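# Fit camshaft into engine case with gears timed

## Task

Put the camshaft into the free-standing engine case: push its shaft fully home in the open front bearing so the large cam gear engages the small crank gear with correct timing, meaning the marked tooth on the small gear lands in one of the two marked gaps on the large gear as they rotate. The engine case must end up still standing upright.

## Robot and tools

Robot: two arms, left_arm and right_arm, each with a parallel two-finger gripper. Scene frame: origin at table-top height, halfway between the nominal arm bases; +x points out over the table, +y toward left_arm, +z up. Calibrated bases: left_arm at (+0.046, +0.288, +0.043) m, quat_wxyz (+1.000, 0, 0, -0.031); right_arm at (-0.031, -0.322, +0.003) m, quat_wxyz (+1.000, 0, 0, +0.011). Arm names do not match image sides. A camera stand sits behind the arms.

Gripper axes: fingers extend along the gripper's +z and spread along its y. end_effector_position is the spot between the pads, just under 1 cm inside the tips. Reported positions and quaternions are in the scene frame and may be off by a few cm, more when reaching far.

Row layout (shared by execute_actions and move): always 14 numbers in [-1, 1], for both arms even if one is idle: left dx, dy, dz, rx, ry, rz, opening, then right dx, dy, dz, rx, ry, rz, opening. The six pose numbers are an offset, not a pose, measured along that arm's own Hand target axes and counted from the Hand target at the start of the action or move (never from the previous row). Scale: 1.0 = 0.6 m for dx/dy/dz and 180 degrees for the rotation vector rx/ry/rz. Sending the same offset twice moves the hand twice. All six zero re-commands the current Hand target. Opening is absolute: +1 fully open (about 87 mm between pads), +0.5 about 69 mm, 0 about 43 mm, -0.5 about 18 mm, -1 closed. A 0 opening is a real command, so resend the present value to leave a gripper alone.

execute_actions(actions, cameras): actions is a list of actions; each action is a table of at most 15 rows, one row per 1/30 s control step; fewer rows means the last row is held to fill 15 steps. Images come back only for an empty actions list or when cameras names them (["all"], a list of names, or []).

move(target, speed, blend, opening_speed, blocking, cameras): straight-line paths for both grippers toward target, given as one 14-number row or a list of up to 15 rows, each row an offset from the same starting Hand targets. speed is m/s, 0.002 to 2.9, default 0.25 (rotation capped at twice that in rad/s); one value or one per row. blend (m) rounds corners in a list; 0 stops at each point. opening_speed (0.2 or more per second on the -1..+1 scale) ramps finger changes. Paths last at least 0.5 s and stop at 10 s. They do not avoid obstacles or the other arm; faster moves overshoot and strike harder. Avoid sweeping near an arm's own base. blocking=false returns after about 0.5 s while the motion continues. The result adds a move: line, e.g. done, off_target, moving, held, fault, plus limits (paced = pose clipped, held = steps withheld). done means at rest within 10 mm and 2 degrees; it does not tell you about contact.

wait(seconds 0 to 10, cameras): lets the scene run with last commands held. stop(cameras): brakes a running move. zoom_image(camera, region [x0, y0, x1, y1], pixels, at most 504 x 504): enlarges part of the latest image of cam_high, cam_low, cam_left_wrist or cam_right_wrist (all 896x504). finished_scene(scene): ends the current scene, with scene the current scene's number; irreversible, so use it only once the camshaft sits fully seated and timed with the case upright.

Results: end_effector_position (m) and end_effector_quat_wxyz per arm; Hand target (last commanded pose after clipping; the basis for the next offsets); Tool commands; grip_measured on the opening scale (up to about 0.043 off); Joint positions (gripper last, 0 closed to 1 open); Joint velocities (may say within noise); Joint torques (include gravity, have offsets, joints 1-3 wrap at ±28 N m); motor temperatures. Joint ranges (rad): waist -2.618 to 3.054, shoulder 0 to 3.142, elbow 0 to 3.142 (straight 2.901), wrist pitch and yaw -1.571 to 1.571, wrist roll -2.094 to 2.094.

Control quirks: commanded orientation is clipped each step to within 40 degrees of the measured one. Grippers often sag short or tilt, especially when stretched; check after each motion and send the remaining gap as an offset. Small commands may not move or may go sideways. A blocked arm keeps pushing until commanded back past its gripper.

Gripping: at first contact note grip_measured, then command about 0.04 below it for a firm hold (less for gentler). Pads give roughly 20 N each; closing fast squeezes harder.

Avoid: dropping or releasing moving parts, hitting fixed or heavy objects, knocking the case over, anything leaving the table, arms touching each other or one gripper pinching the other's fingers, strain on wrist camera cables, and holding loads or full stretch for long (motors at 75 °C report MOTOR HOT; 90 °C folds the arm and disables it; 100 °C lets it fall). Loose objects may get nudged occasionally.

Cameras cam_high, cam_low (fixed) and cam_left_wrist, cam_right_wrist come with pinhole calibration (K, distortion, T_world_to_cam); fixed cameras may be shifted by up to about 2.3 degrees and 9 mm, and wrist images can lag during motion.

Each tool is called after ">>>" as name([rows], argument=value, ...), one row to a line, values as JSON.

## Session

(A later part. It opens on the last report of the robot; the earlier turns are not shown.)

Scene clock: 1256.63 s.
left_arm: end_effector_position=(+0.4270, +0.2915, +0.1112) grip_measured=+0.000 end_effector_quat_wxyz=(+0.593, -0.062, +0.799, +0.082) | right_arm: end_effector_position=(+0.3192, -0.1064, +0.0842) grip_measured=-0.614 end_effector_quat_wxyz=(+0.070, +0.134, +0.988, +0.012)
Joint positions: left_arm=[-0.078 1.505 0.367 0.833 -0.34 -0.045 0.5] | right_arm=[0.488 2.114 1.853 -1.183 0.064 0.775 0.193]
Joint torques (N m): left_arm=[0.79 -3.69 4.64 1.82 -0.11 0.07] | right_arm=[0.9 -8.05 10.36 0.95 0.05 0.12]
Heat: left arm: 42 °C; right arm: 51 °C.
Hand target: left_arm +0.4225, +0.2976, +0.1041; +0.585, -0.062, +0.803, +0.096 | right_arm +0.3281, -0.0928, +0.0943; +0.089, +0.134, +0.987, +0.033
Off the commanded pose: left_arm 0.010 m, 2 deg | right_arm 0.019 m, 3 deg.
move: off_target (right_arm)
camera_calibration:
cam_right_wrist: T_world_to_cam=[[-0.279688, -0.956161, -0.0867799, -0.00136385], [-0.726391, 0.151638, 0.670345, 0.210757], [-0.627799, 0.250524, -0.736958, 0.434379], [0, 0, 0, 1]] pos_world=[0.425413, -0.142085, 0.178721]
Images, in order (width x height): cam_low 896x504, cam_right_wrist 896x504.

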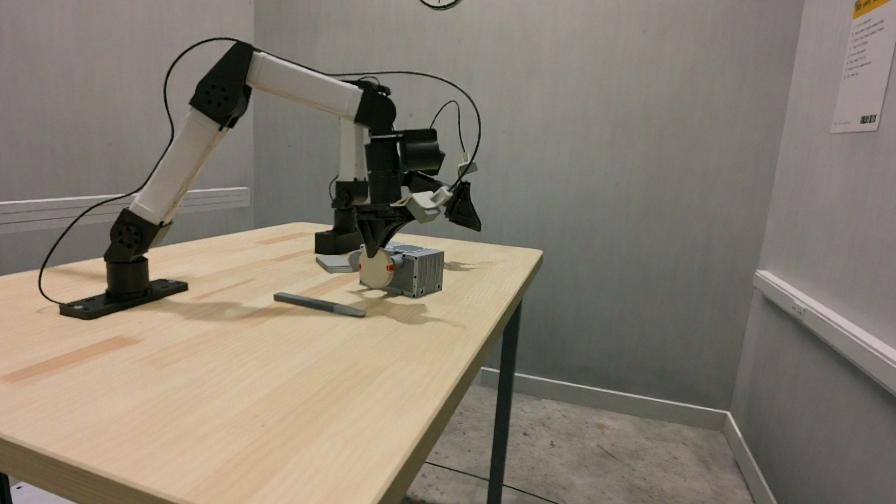

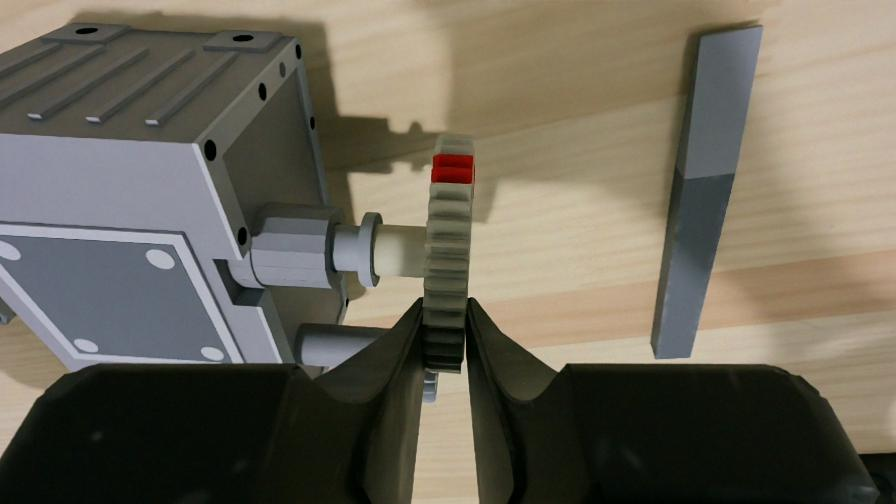

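>>> move(target=[0,0,0,0,0,0,0,0.0,0.013,0.003,0,0,0,-0.9], speed=0.04, cameras=["cam_right_wrist","cam_low"])

>>> zoom_image(camera="cam_low", region=[340, 240, 410, 290])

>>> zoom_image(camera="cam_right_wrist", region=[230, 150, 520, 370])

Scene clock: 1264.93 s.
left_arm: end_effector_position=(+0.4270, +0.2915, +0.1112) grip_measured=+0.000 end_effector_quat_wxyz=(+0.593, -0.062, +0.799, +0.082) | right_arm: end_effector_position=(+0.3195, -0.1054, +0.0841) grip_measured=-0.620 end_effector_quat_wxyz=(+0.066, +0.135, +0.989, +0.002)
Joint positions: left_arm=[-0.078 1.505 0.367 0.833 -0.34 -0.045 0.5] | right_arm=[0.495 2.137 1.888 -1.214 0.077 0.784 0.19]
Joint torques (N m): left_arm=[0.72 -3.78 4.67 1.8 -0.14 0.03] | right_arm=[1.33 -8.01 10.35 1.14 -0.08 0.18]
Heat: left arm: 42 °C; right arm: 51 °C.
Hand target: left_arm +0.4225, +0.2976, +0.1041; +0.585, -0.062, +0.803, +0.096 | right_arm +0.3303, -0.0853, +0.0931; +0.088, +0.134, +0.987, +0.033
Off the commanded pose: left_arm 0.010 m, 2 deg | right_arm 0.025 m, 4 deg.
move: off_target (right_arm)
camera_calibration:
cam_right_wrist: T_world_to_cam=[[-0.283629, -0.956682, -0.0656854, -0.000960992], [-0.719508, 0.16703, 0.674098, 0.209922], [-0.633926, 0.238455, -0.735715, 0.434829], [0, 0, 0, 1]] pos_world=[0.426417, -0.13967, 0.17834]
Images, in order (width x height): cam_low 896x504, cam_right_wrist 896x504.

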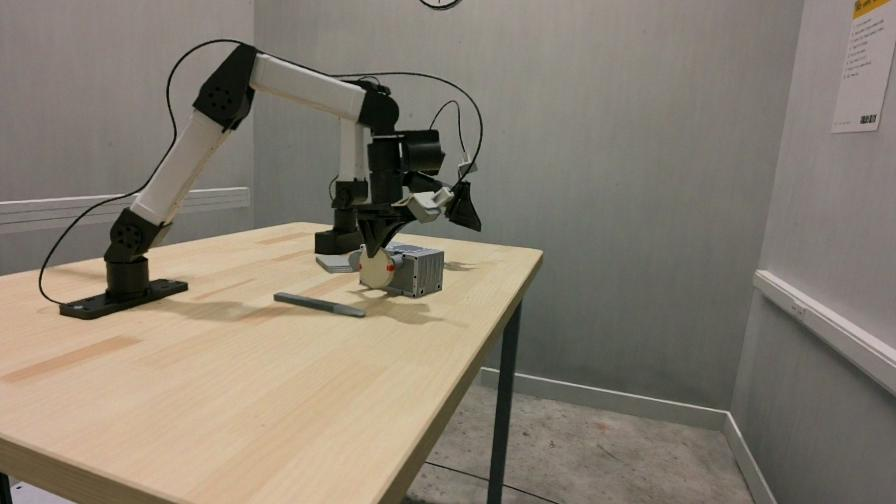

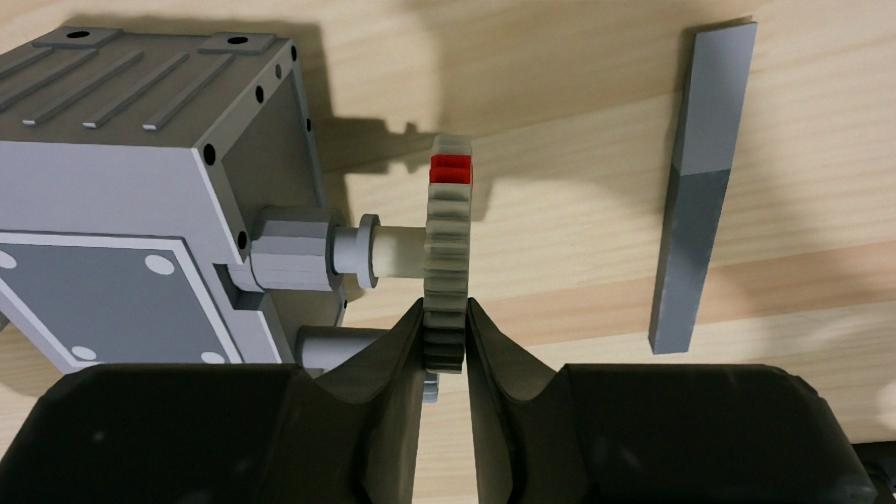

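Scaled by 7.200 from the camera's 896x504 image, which has a finer 1280x720 frame.

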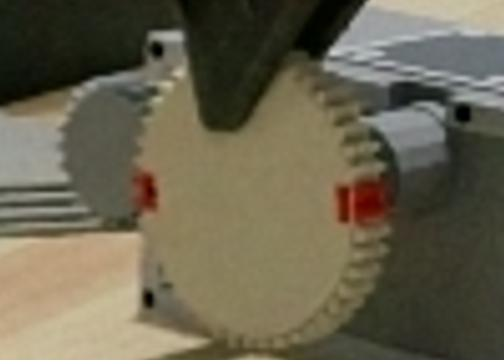

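Scaled by 1.738 from the camera's 896x504 image, which has a finer 1280x720 frame.

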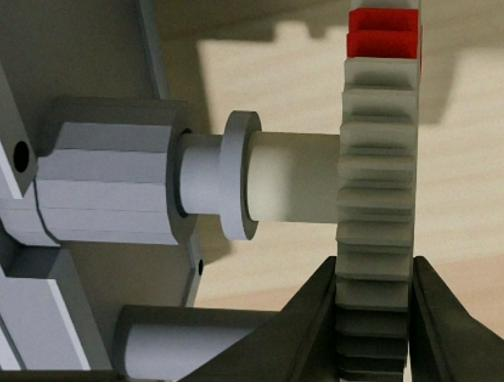

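>>> move([
  [0,0,0,0,0,0,0,0.0,-0.024,0.0,0,0,0,-0.9],
], speed=0.05)

>>> move(target=[0,0,0,0,0,0,0,0,0,0,0,0,0,-0.2], opening_speed=0.3, cameras=["cam_right_wrist","cam_low"])

>>> zoom_image(camera="cam_right_wrist", region=[380, 270, 510, 410])

>>> zoom_image(camera="cam_low", region=[345, 245, 380, 280])

Scene clock: 1273.33 s.
left_arm: end_effector_position=(+0.4270, +0.2915, +0.1112) grip_measured=+0.000 end_effector_quat_wxyz=(+0.593, -0.062, +0.799, +0.082) | right_arm: end_effector_position=(+0.3195, -0.1064, +0.0835) grip_measured=-0.620 end_effector_quat_wxyz=(+0.070, +0.137, +0.988, +0.005)
Joint positions: left_arm=[-0.078 1.505 0.367 0.833 -0.34 -0.045 0.5] | right_arm=[0.493 2.125 1.868 -1.197 0.077 0.784 0.19]
Joint torques (N m): left_arm=[0.7 -3.75 4.74 1.81 -0.11 0.08] | right_arm=[-0.38 -10.26 5.64 1.29 -0.09 -0.08]
Heat: left arm: 42 °C; right arm: 51 °C.
Hand target: left_arm +0.4225, +0.2976, +0.1041; +0.585, -0.062, +0.803, +0.096 | right_arm +0.3267, -0.0992, +0.0919; +0.089, +0.134, +0.986, +0.033
Off the commanded pose: left_arm 0.010 m, 2 deg | right_arm 0.013 m, 4 deg.
move: off_target (right_arm)

Scene clock: 1275.87 s.
left_arm: end_effector_position=(+0.4270, +0.2915, +0.1112) grip_measured=+0.000 end_effector_quat_wxyz=(+0.593, -0.062, +0.799, +0.082) | right_arm: end_effector_position=(+0.3218, -0.1027, +0.0819) grip_measured=-0.200 end_effector_quat_wxyz=(+0.072, +0.135, +0.988, +0.014)
Joint positions: left_arm=[-0.078 1.505 0.367 0.833 -0.34 -0.045 0.5] | right_arm=[0.493 2.125 1.861 -1.174 0.064 0.782 0.4]
Joint torques (N m): left_arm=[0.62 -3.79 4.6 1.79 -0.11 0.1] | right_arm=[-0.39 -10.33 6.22 1.08 0.03 -0.06]
Heat: left arm: 42 °C; right arm: 51 °C.
Hand target: left_arm +0.4225, +0.2976, +0.1041; +0.585, -0.062, +0.803, +0.096 | right_arm +0.3267, -0.0992, +0.0919; +0.089, +0.134, +0.986, +0.033
Off the commanded pose: left_arm 0.010 m, 2 deg | right_arm 0.012 m, 3 deg.
move: off_target (right_arm)
camera_calibration:
cam_right_wrist: T_world_to_cam=[[-0.281399, -0.955206, -0.0916321, 0.00369565], [-0.729487, 0.150905, 0.667141, 0.214663], [-0.623429, 0.254577, -0.739274, 0.432567], [0, 0, 0, 1]] pos_world=[0.427309, -0.138985, 0.176914]
Images, in order (width x height): cam_low 896x504, cam_right_wrist 896x504.

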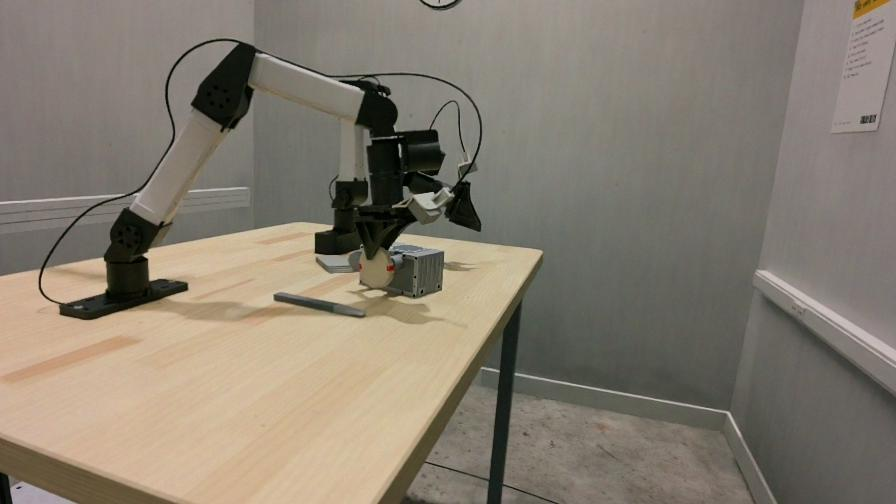

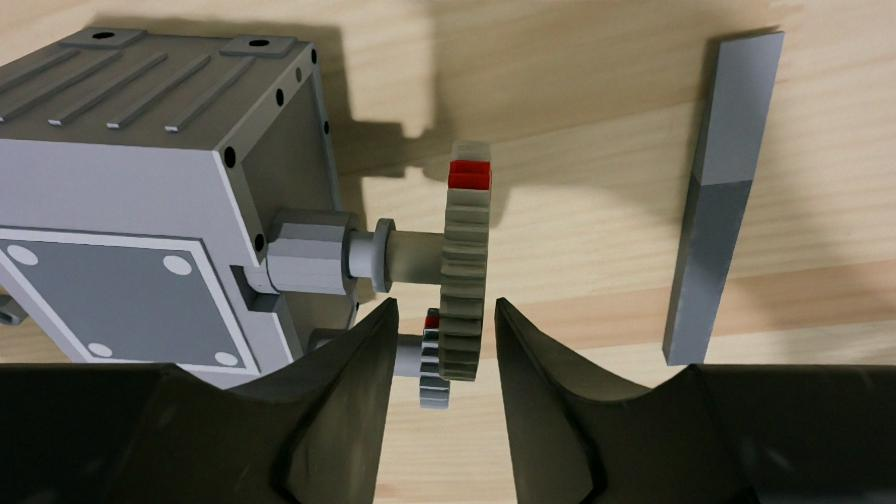

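Scaled by 3.600 from the camera's 896x504 image, which has a finer 1280x720 frame.

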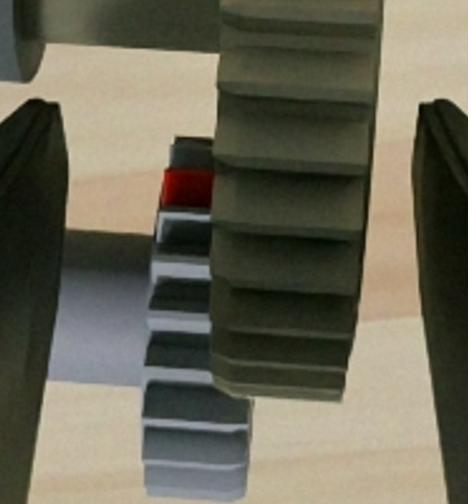

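Scaled by 14.400 from the camera's 896x504 image, which has a finer 1280x720 frame.

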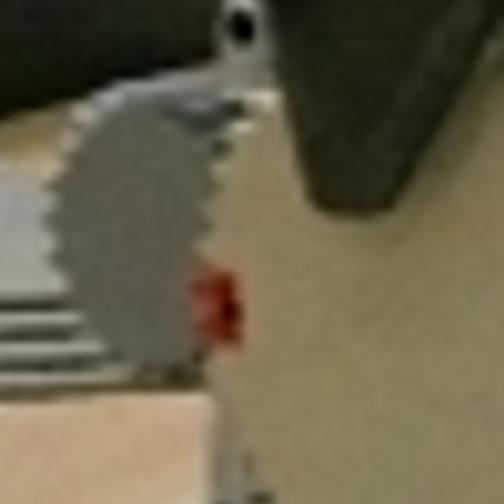

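>>> move([
  [0,0,0,0,0,0,0,0,0,-0.015,0,0,0,0.05],
  [0,0,0,0,0,0,0,0,-0.005,-0.12,0,0.058,0,0.05],
], speed=0.2, opening_speed=1.0)

Scene clock: 1284.30 s.
left_arm: end_effector_position=(+0.4270, +0.2915, +0.1112) grip_measured=+0.000 end_effector_quat_wxyz=(+0.593, -0.062, +0.799, +0.082) | right_arm: end_effector_position=(+0.3123, -0.1056, +0.1564) grip_measured=+0.050 end_effector_quat_wxyz=(+0.010, +0.135, +0.990, +0.048)
Joint positions: left_arm=[-0.078 1.505 0.367 0.833 -0.34 -0.045 0.5] | right_arm=[0.444 2.204 2.271 -1.565 -0.068 0.738 0.525]
Joint torques (N m): left_arm=[0.62 -3.62 4.57 1.81 -0.11 0.07] | right_arm=[-0.44 -8.14 8.57 0.48 -0.05 -0.11]
Heat: left arm: 42 °C; right arm: 52 °C.
Hand target: left_arm +0.4225, +0.2976, +0.1041; +0.585, -0.062, +0.803, +0.096 | right_arm +0.3127, -0.1050, +0.1624; -0.002, +0.130, +0.990, +0.045
Off the commanded pose: left_arm 0.010 m, 2 deg | right_arm 0.006 m, 2 deg.
joint sent to its limit (right arm) — joint 4 (wrist pitch), lower limit. The joint targets still meet the commanded pose.
move: done

>>> move(target=[0,0,0,0,0,0,0,0.022,-0.124,-0.02,0,0,0.417,-0.6], speed=0.3, cameras=["cam_right_wrist"])

>>> zoom_image(camera="cam_right_wrist", region=[395, 200, 465, 260])

>>> zoom_image(camera="cam_right_wrist", region=[270, 160, 510, 320])

Scene clock: 1295.10 s.
left_arm: end_effector_position=(+0.4270, +0.2915, +0.1112) grip_measured=+0.000 end_effector_quat_wxyz=(+0.593, -0.062, +0.799, +0.082) | right_arm: end_effector_position=(+0.2772, -0.1747, +0.1597) grip_measured=-0.600 end_effector_quat_wxyz=(-0.036, +0.702, +0.712, +0.014)
Joint positions: left_arm=[-0.078 1.505 0.367 0.833 -0.34 -0.045 0.5] | right_arm=[0.269 1.794 1.681 -1.468 -0.076 1.847 0.2]
Joint torques (N m): left_arm=[0.72 -3.6 4.64 1.82 -0.08 0.07] | right_arm=[-0.61 -7.92 5.81 0.61 -0.01 0.11]
Heat: left arm: 42 °C; right arm: 51 °C.
Hand target: left_arm +0.4225, +0.2976, +0.1041; +0.585, -0.062, +0.803, +0.096 | right_arm +0.2806, -0.1742, +0.1679; -0.029, +0.707, +0.706, +0.035
Off the commanded pose: left_arm 0.010 m, 2 deg | right_arm 0.009 m, 3 deg.
move: off_target (right_arm)
camera_calibration:
cam_right_wrist: T_world_to_cam=[[-0.999903, 0.0110192, -0.00850335, 0.284183], [-0.000396212, 0.588148, 0.808753, -0.00713597], [0.0139131, 0.808678, -0.588087, 0.376543], [0, 0, 0, 1]] pos_world=[0.278914, -0.303437, 0.229628]
Images, in order (width x height): cam_right_wrist 896x504.

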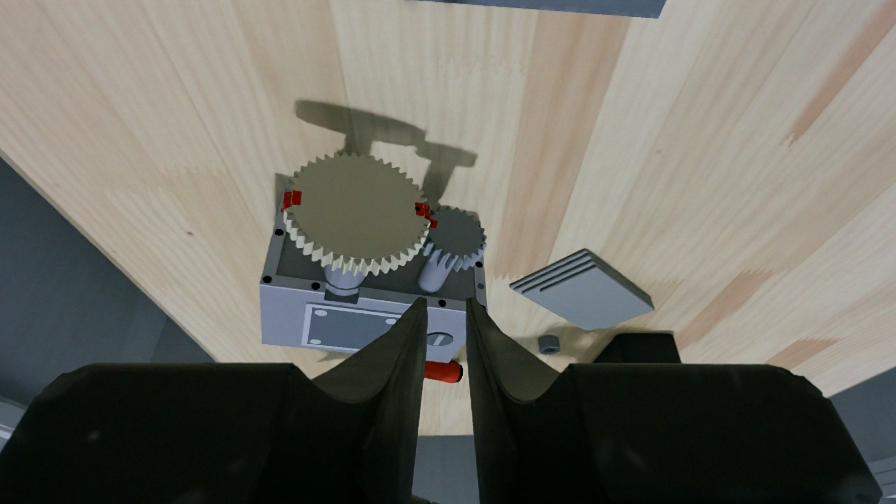

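Scaled by 7.200 from the camera's 896x504 image, which has a finer 1280x720 frame.

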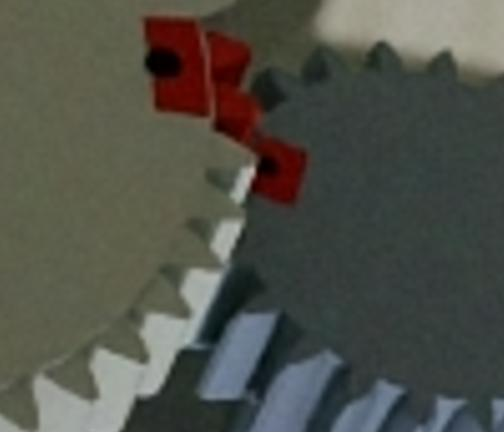

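Scaled by 2.100 from the camera's 896x504 image, which has a finer 1280x720 frame.

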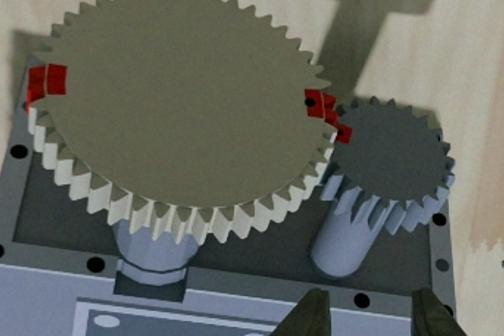

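>>> move(target=[0,0,0,0,0,0,0,0.029,0.050,0,0,0,-0.417,-1], speed=0.3)

>>> move(target=[0,0,0,0,0,0,0,-0.003,0.0,0.158,0,0,0,-1], speed=0.12, cameras=["cam_low","cam_right_wrist"])

>>> zoom_image(camera="cam_low", region=[320, 220, 430, 300])

Scene clock: 1324.93 s.
left_arm: end_effector_position=(+0.4270, +0.2915, +0.1112) grip_measured=+0.000 end_effector_quat_wxyz=(+0.593, -0.062, +0.799, +0.082) | right_arm: end_effector_position=(+0.3104, -0.1602, +0.1633) grip_measured=-0.978 end_effector_quat_wxyz=(+0.002, +0.139, +0.989, +0.044)
Joint positions: left_arm=[-0.078 1.505 0.367 0.833 -0.34 -0.045 0.5] | right_arm=[0.323 2.113 2.151 -1.565 -0.076 0.624 0.011]
Joint torques (N m): left_arm=[0.58 -3.73 4.74 1.83 -0.11 0.1] | right_arm=[0.27 -7.53 9.07 0.42 -0.01 -0.09]
Heat: left arm: 42 °C; right arm: 49 °C.
Hand target: left_arm +0.4225, +0.2976, +0.1041; +0.585, -0.062, +0.803, +0.096 | right_arm +0.3107, -0.1569, +0.1697; -0.002, +0.130, +0.990, +0.045
Off the commanded pose: left_arm 0.010 m, 2 deg | right_arm 0.007 m, 1 deg.
joint sent to its limit (right arm) — joint 4 (wrist pitch), lower limit. The joint targets still meet the commanded pose.
move: done

Scene clock: 1326.50 s.
left_arm: end_effector_position=(+0.4270, +0.2915, +0.1112) grip_measured=+0.000 end_effector_quat_wxyz=(+0.593, -0.062, +0.799, +0.082) | right_arm: end_effector_position=(+0.3097, -0.1539, +0.0757) grip_measured=-0.978 end_effector_quat_wxyz=(-0.011, +0.131, +0.991, +0.037)
Joint positions: left_arm=[-0.078 1.505 0.367 0.833 -0.34 -0.045 0.5] | right_arm=[0.339 2.113 1.797 -1.239 -0.076 0.624 0.011]
Joint torques (N m): left_arm=[0.8 -3.71 4.66 1.8 -0.1 0.05] | right_arm=[0.34 -8.17 6.08 0.81 0 0.07]
Heat: left arm: 42 °C; right arm: 49 °C.
Hand target: left_arm +0.4225, +0.2976, +0.1041; +0.585, -0.062, +0.803, +0.096 | right_arm +0.3131, -0.1489, +0.0752; -0.002, +0.130, +0.991, +0.045
Off the commanded pose: left_arm 0.010 m, 2 deg | right_arm 0.006 m, 1 deg.
move: done
camera_calibration:
cam_right_wrist: T_world_to_cam=[[-0.28338, -0.952553, -0.111077, -0.0466907], [-0.616311, 0.0921502, 0.782093, 0.165082], [-0.734749, 0.290087, -0.613183, 0.463848], [0, 0, 0, 1]] pos_world=[0.429323, -0.194244, 0.150128]
Images, in order (width x height): cam_low 896x504, cam_right_wrist 896x504.

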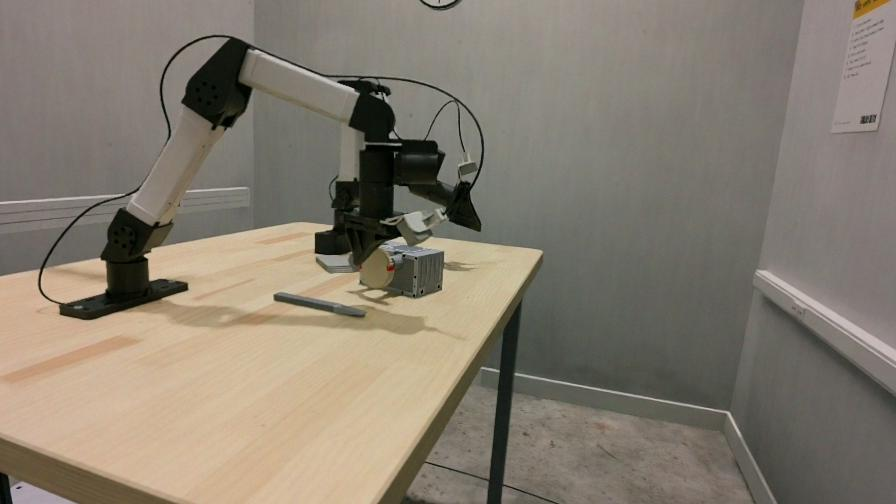

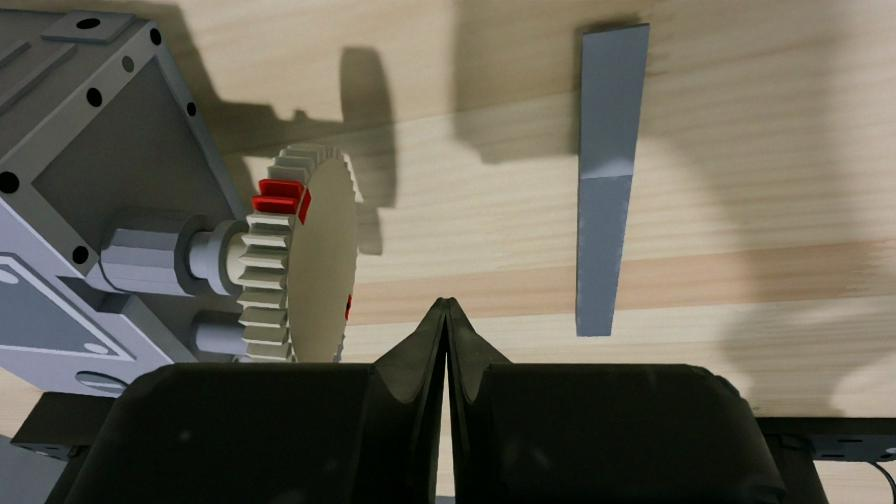

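Scaled by 4.582 from the camera's 896x504 image, which has a finer 1280x720 frame.

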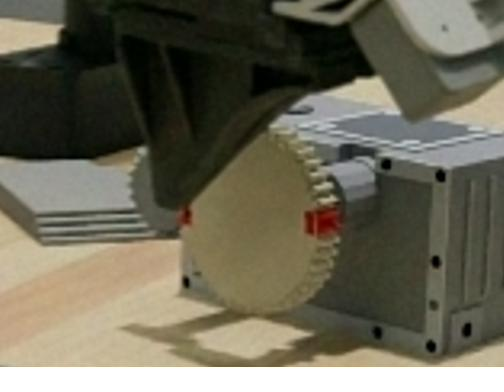

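>>> move([
  [0,0,0,0,0,0,0,-0.009,0.048,0.019,0,0,0,-1],
  [0,0,0,0,0,0,0,-0.012,0.075,0.017,0,0,0,-1],
], speed=[0.08,0.04], cameras=["cam_low","cam_right_wrist"])

>>> zoom_image(camera="cam_low", region=[320, 220, 430, 300])

Scene clock: 1335.47 s.
left_arm: end_effector_position=(+0.4270, +0.2915, +0.1112) grip_measured=+0.000 end_effector_quat_wxyz=(+0.593, -0.062, +0.799, +0.082) | right_arm: end_effector_position=(+0.3237, -0.1144, +0.0627) grip_measured=-0.978 end_effector_quat_wxyz=(-0.016, +0.126, +0.991, +0.034)
Joint positions: left_arm=[-0.078 1.505 0.367 0.833 -0.34 -0.045 0.5] | right_arm=[0.413 2.256 1.974 -1.28 -0.075 0.687 0.011]
Joint torques (N m): left_arm=[0.66 -3.56 4.52 1.82 -0.11 0.07] | right_arm=[0.31 -8.49 9.74 0.6 0.04 0.19]
Heat: left arm: 42 °C; right arm: 49 °C.
Hand target: left_arm +0.4225, +0.2976, +0.1041; +0.585, -0.062, +0.803, +0.096 | right_arm +0.3320, -0.1067, +0.0690; -0.001, +0.130, +0.990, +0.045
Off the commanded pose: left_arm 0.010 m, 2 deg | right_arm 0.013 m, 2 deg.
move: off_target (right_arm)
camera_calibration:
cam_right_wrist: T_world_to_cam=[[-0.274232, -0.956088, -0.1034, -0.0103565], [-0.608335, 0.0891955, 0.788653, 0.17679], [-0.744799, 0.279176, -0.606082, 0.45627], [0, 0, 0, 1]] pos_world=[0.444537, -0.15305, 0.13604]
Images, in order (width x height): cam_low 896x504, cam_right_wrist 896x504.

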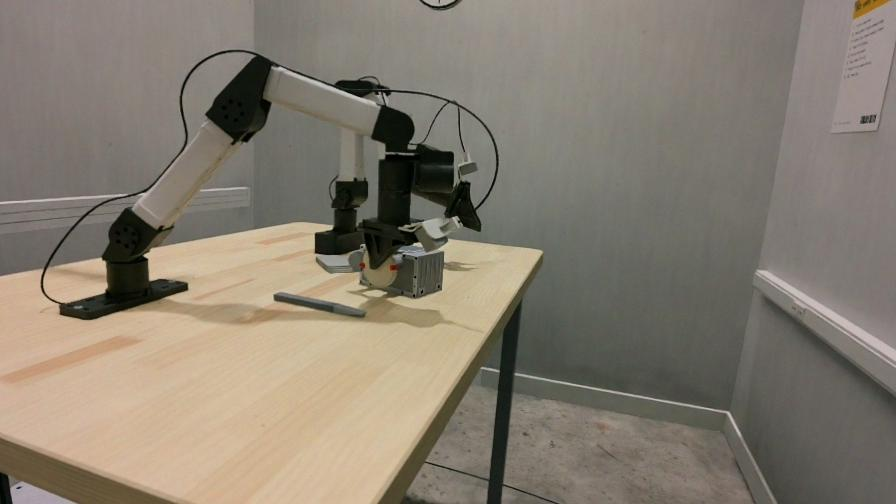

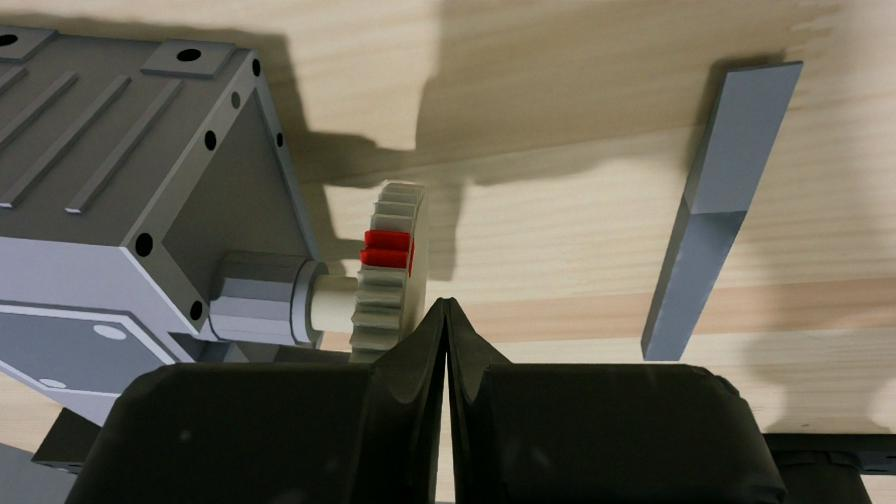

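Scaled by 4.582 from the camera's 896x504 image, which has a finer 1280x720 frame.

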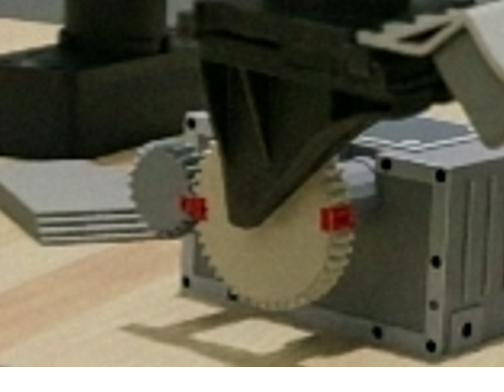

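Already nearly flush. Firm final press.

>>> move(target=[0,0,0,0,0,0,0,-0.003,0.02,0,0,0,0,-1], speed=0.04, cameras=["cam_low","cam_right_wrist"])

>>> zoom_image(camera="cam_right_wrist", region=[260, 230, 360, 350])

>>> zoom_image(camera="cam_low", region=[350, 245, 385, 280])

Scene clock: 1344.43 s.
left_arm: end_effector_position=(+0.4270, +0.2915, +0.1112) grip_measured=+0.000 end_effector_quat_wxyz=(+0.593, -0.062, +0.799, +0.082) | right_arm: end_effector_position=(+0.3228, -0.1146, +0.0637) grip_measured=-0.978 end_effector_quat_wxyz=(-0.030, +0.127, +0.991, +0.018)
Joint positions: left_arm=[-0.078 1.505 0.367 0.833 -0.34 -0.045 0.5] | right_arm=[0.419 2.3 2.047 -1.349 -0.061 0.693 0.011]
Joint torques (N m): left_arm=[0.68 -3.69 4.49 1.82 -0.11 0.08] | right_arm=[1.24 -8.75 10.15 0.9 -0.12 0.32]
Heat: left arm: 42 °C; right arm: 48 °C.
Hand target: left_arm +0.4225, +0.2976, +0.1041; +0.585, -0.062, +0.803, +0.096 | right_arm +0.3367, -0.0955, +0.0700; -0.001, +0.130, +0.990, +0.045
Off the commanded pose: left_arm 0.010 m, 2 deg | right_arm 0.025 m, 5 deg.
move: off_target (right_arm)
camera_calibration:
cam_right_wrist: T_world_to_cam=[[-0.276687, -0.958638, -0.0667716, -0.012636], [-0.584061, 0.112584, 0.803864, 0.169411], [-0.763097, 0.261417, -0.591054, 0.459195], [0, 0, 0, 1]] pos_world=[0.44586, -0.151228, 0.134382]
Images, in order (width x height): cam_low 896x504, cam_right_wrist 896x504.

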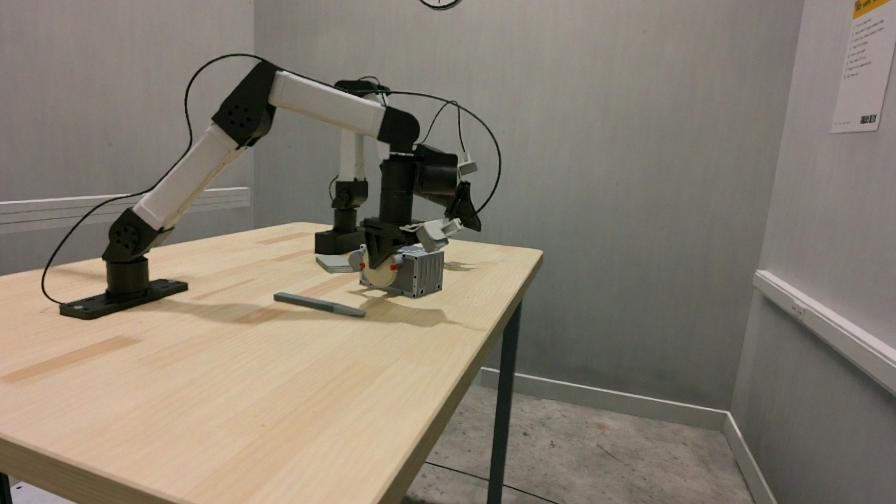

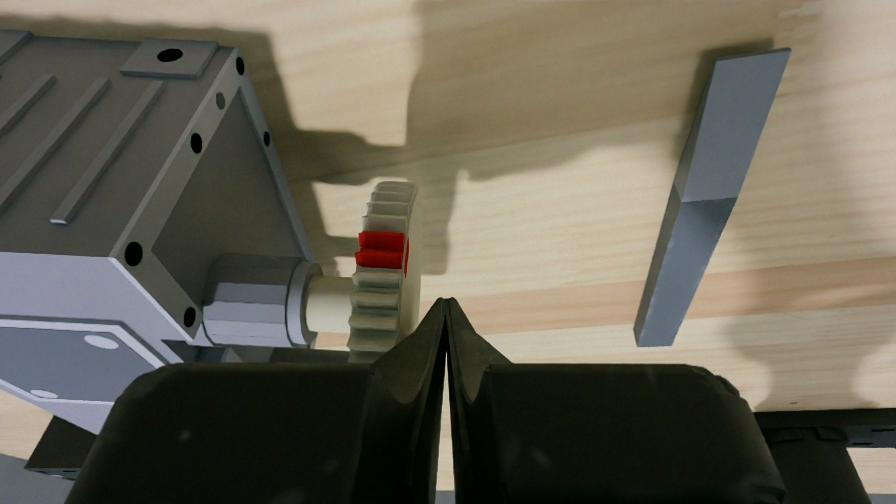

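Scaled by 4.200 from the camera's 896x504 image, which has a finer 1280x720 frame.

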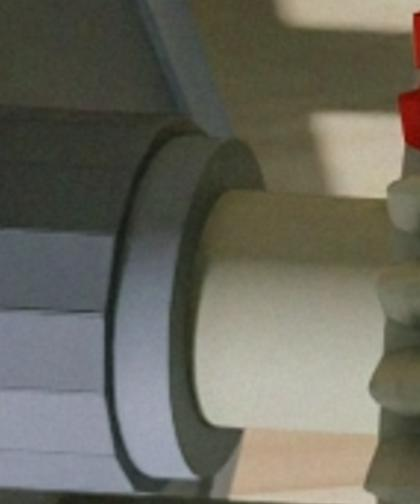

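Scaled by 14.400 from the camera's 896x504 image, which has a finer 1280x720 frame.

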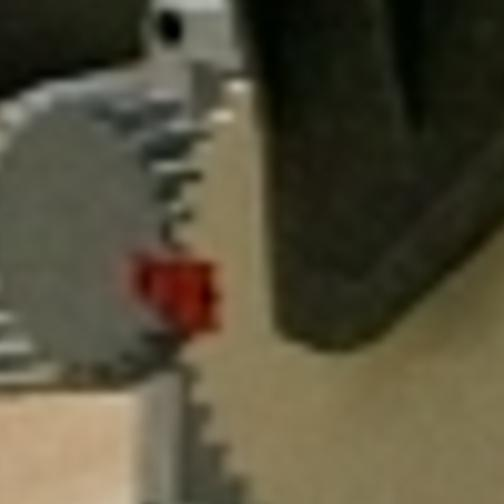

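Flush. Retreat and verify from the behind view.

>>> move([
  [0,0,0,0,0,0,0,0,-0.11,0,0,0,0,-1],
  [0,0,0,0,0,0,0,0.0,-0.12,-0.12,0,0,0,-1],
  [0,0,0,0,0,0,0,0.065,-0.15,-0.16,0,0,0.417,-1],
], speed=[0.1,0.2,0.3], cameras=["cam_low","cam_right_wrist"])

>>> zoom_image(camera="cam_right_wrist", region=[390, 200, 470, 270])

>>> zoom_image(camera="cam_low", region=[350, 240, 450, 300])

Scene clock: 1358.07 s.
left_arm: end_effector_position=(+0.4270, +0.2915, +0.1112) grip_measured=+0.000 end_effector_quat_wxyz=(+0.593, -0.062, +0.799, +0.082) | right_arm: end_effector_position=(+0.2722, -0.1829, +0.1507) grip_measured=-0.978 end_effector_quat_wxyz=(-0.037, +0.704, +0.709, +0.015)
Joint positions: left_arm=[-0.078 1.505 0.367 0.833 -0.34 -0.045 0.5] | right_arm=[0.247 1.76 1.603 -1.425 -0.079 1.833 0.011]
Joint torques (N m): left_arm=[0.7 -3.81 4.53 1.8 -0.09 0.05] | right_arm=[-0.02 -7.65 5.85 0.6 0.02 0.14]
Heat: left arm: 42 °C; right arm: 49 °C.
Hand target: left_arm +0.4225, +0.2976, +0.1041; +0.585, -0.062, +0.803, +0.096 | right_arm +0.2749, -0.1807, +0.1582; -0.029, +0.707, +0.706, +0.035
Off the commanded pose: left_arm 0.010 m, 2 deg | right_arm 0.008 m, 3 deg.
move: off_target (right_arm)
camera_calibration:
cam_right_wrist: T_world_to_cam=[[-0.99979, 0.0187436, -0.00829021, 0.280535], [0.00425481, 0.585503, 0.810659, 0.00294557], [0.0200487, 0.810454, -0.585459, 0.376272], [0, 0, 0, 1]] pos_world=[0.272919, -0.311934, 0.22023]
Images, in order (width x height): cam_low 896x504, cam_right_wrist 896x504.

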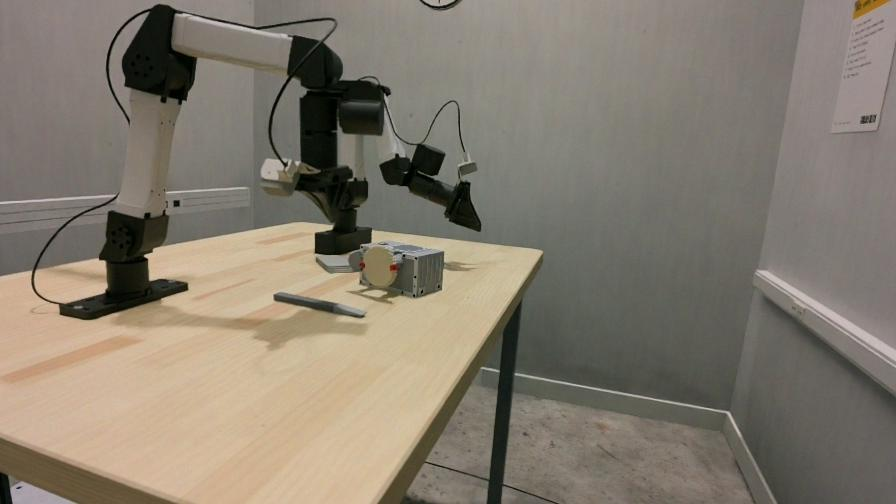

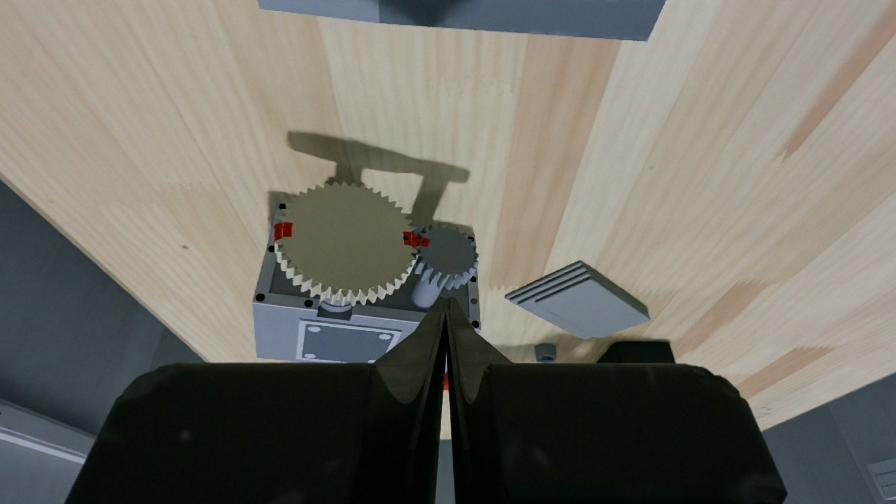

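Scaled by 6.300 from the camera's 896x504 image, which has a finer 1280x720 frame.

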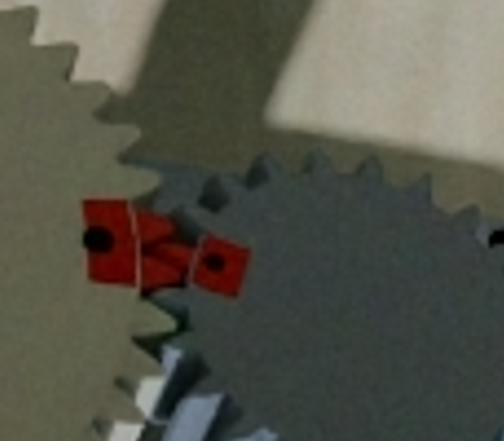

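Scaled by 5.040 from the camera's 896x504 image, which has a finer 1280x720 frame.

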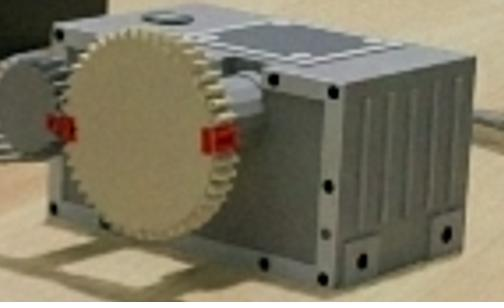

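>>> finished_scene(scene=2)

The scene is finished: the task was done.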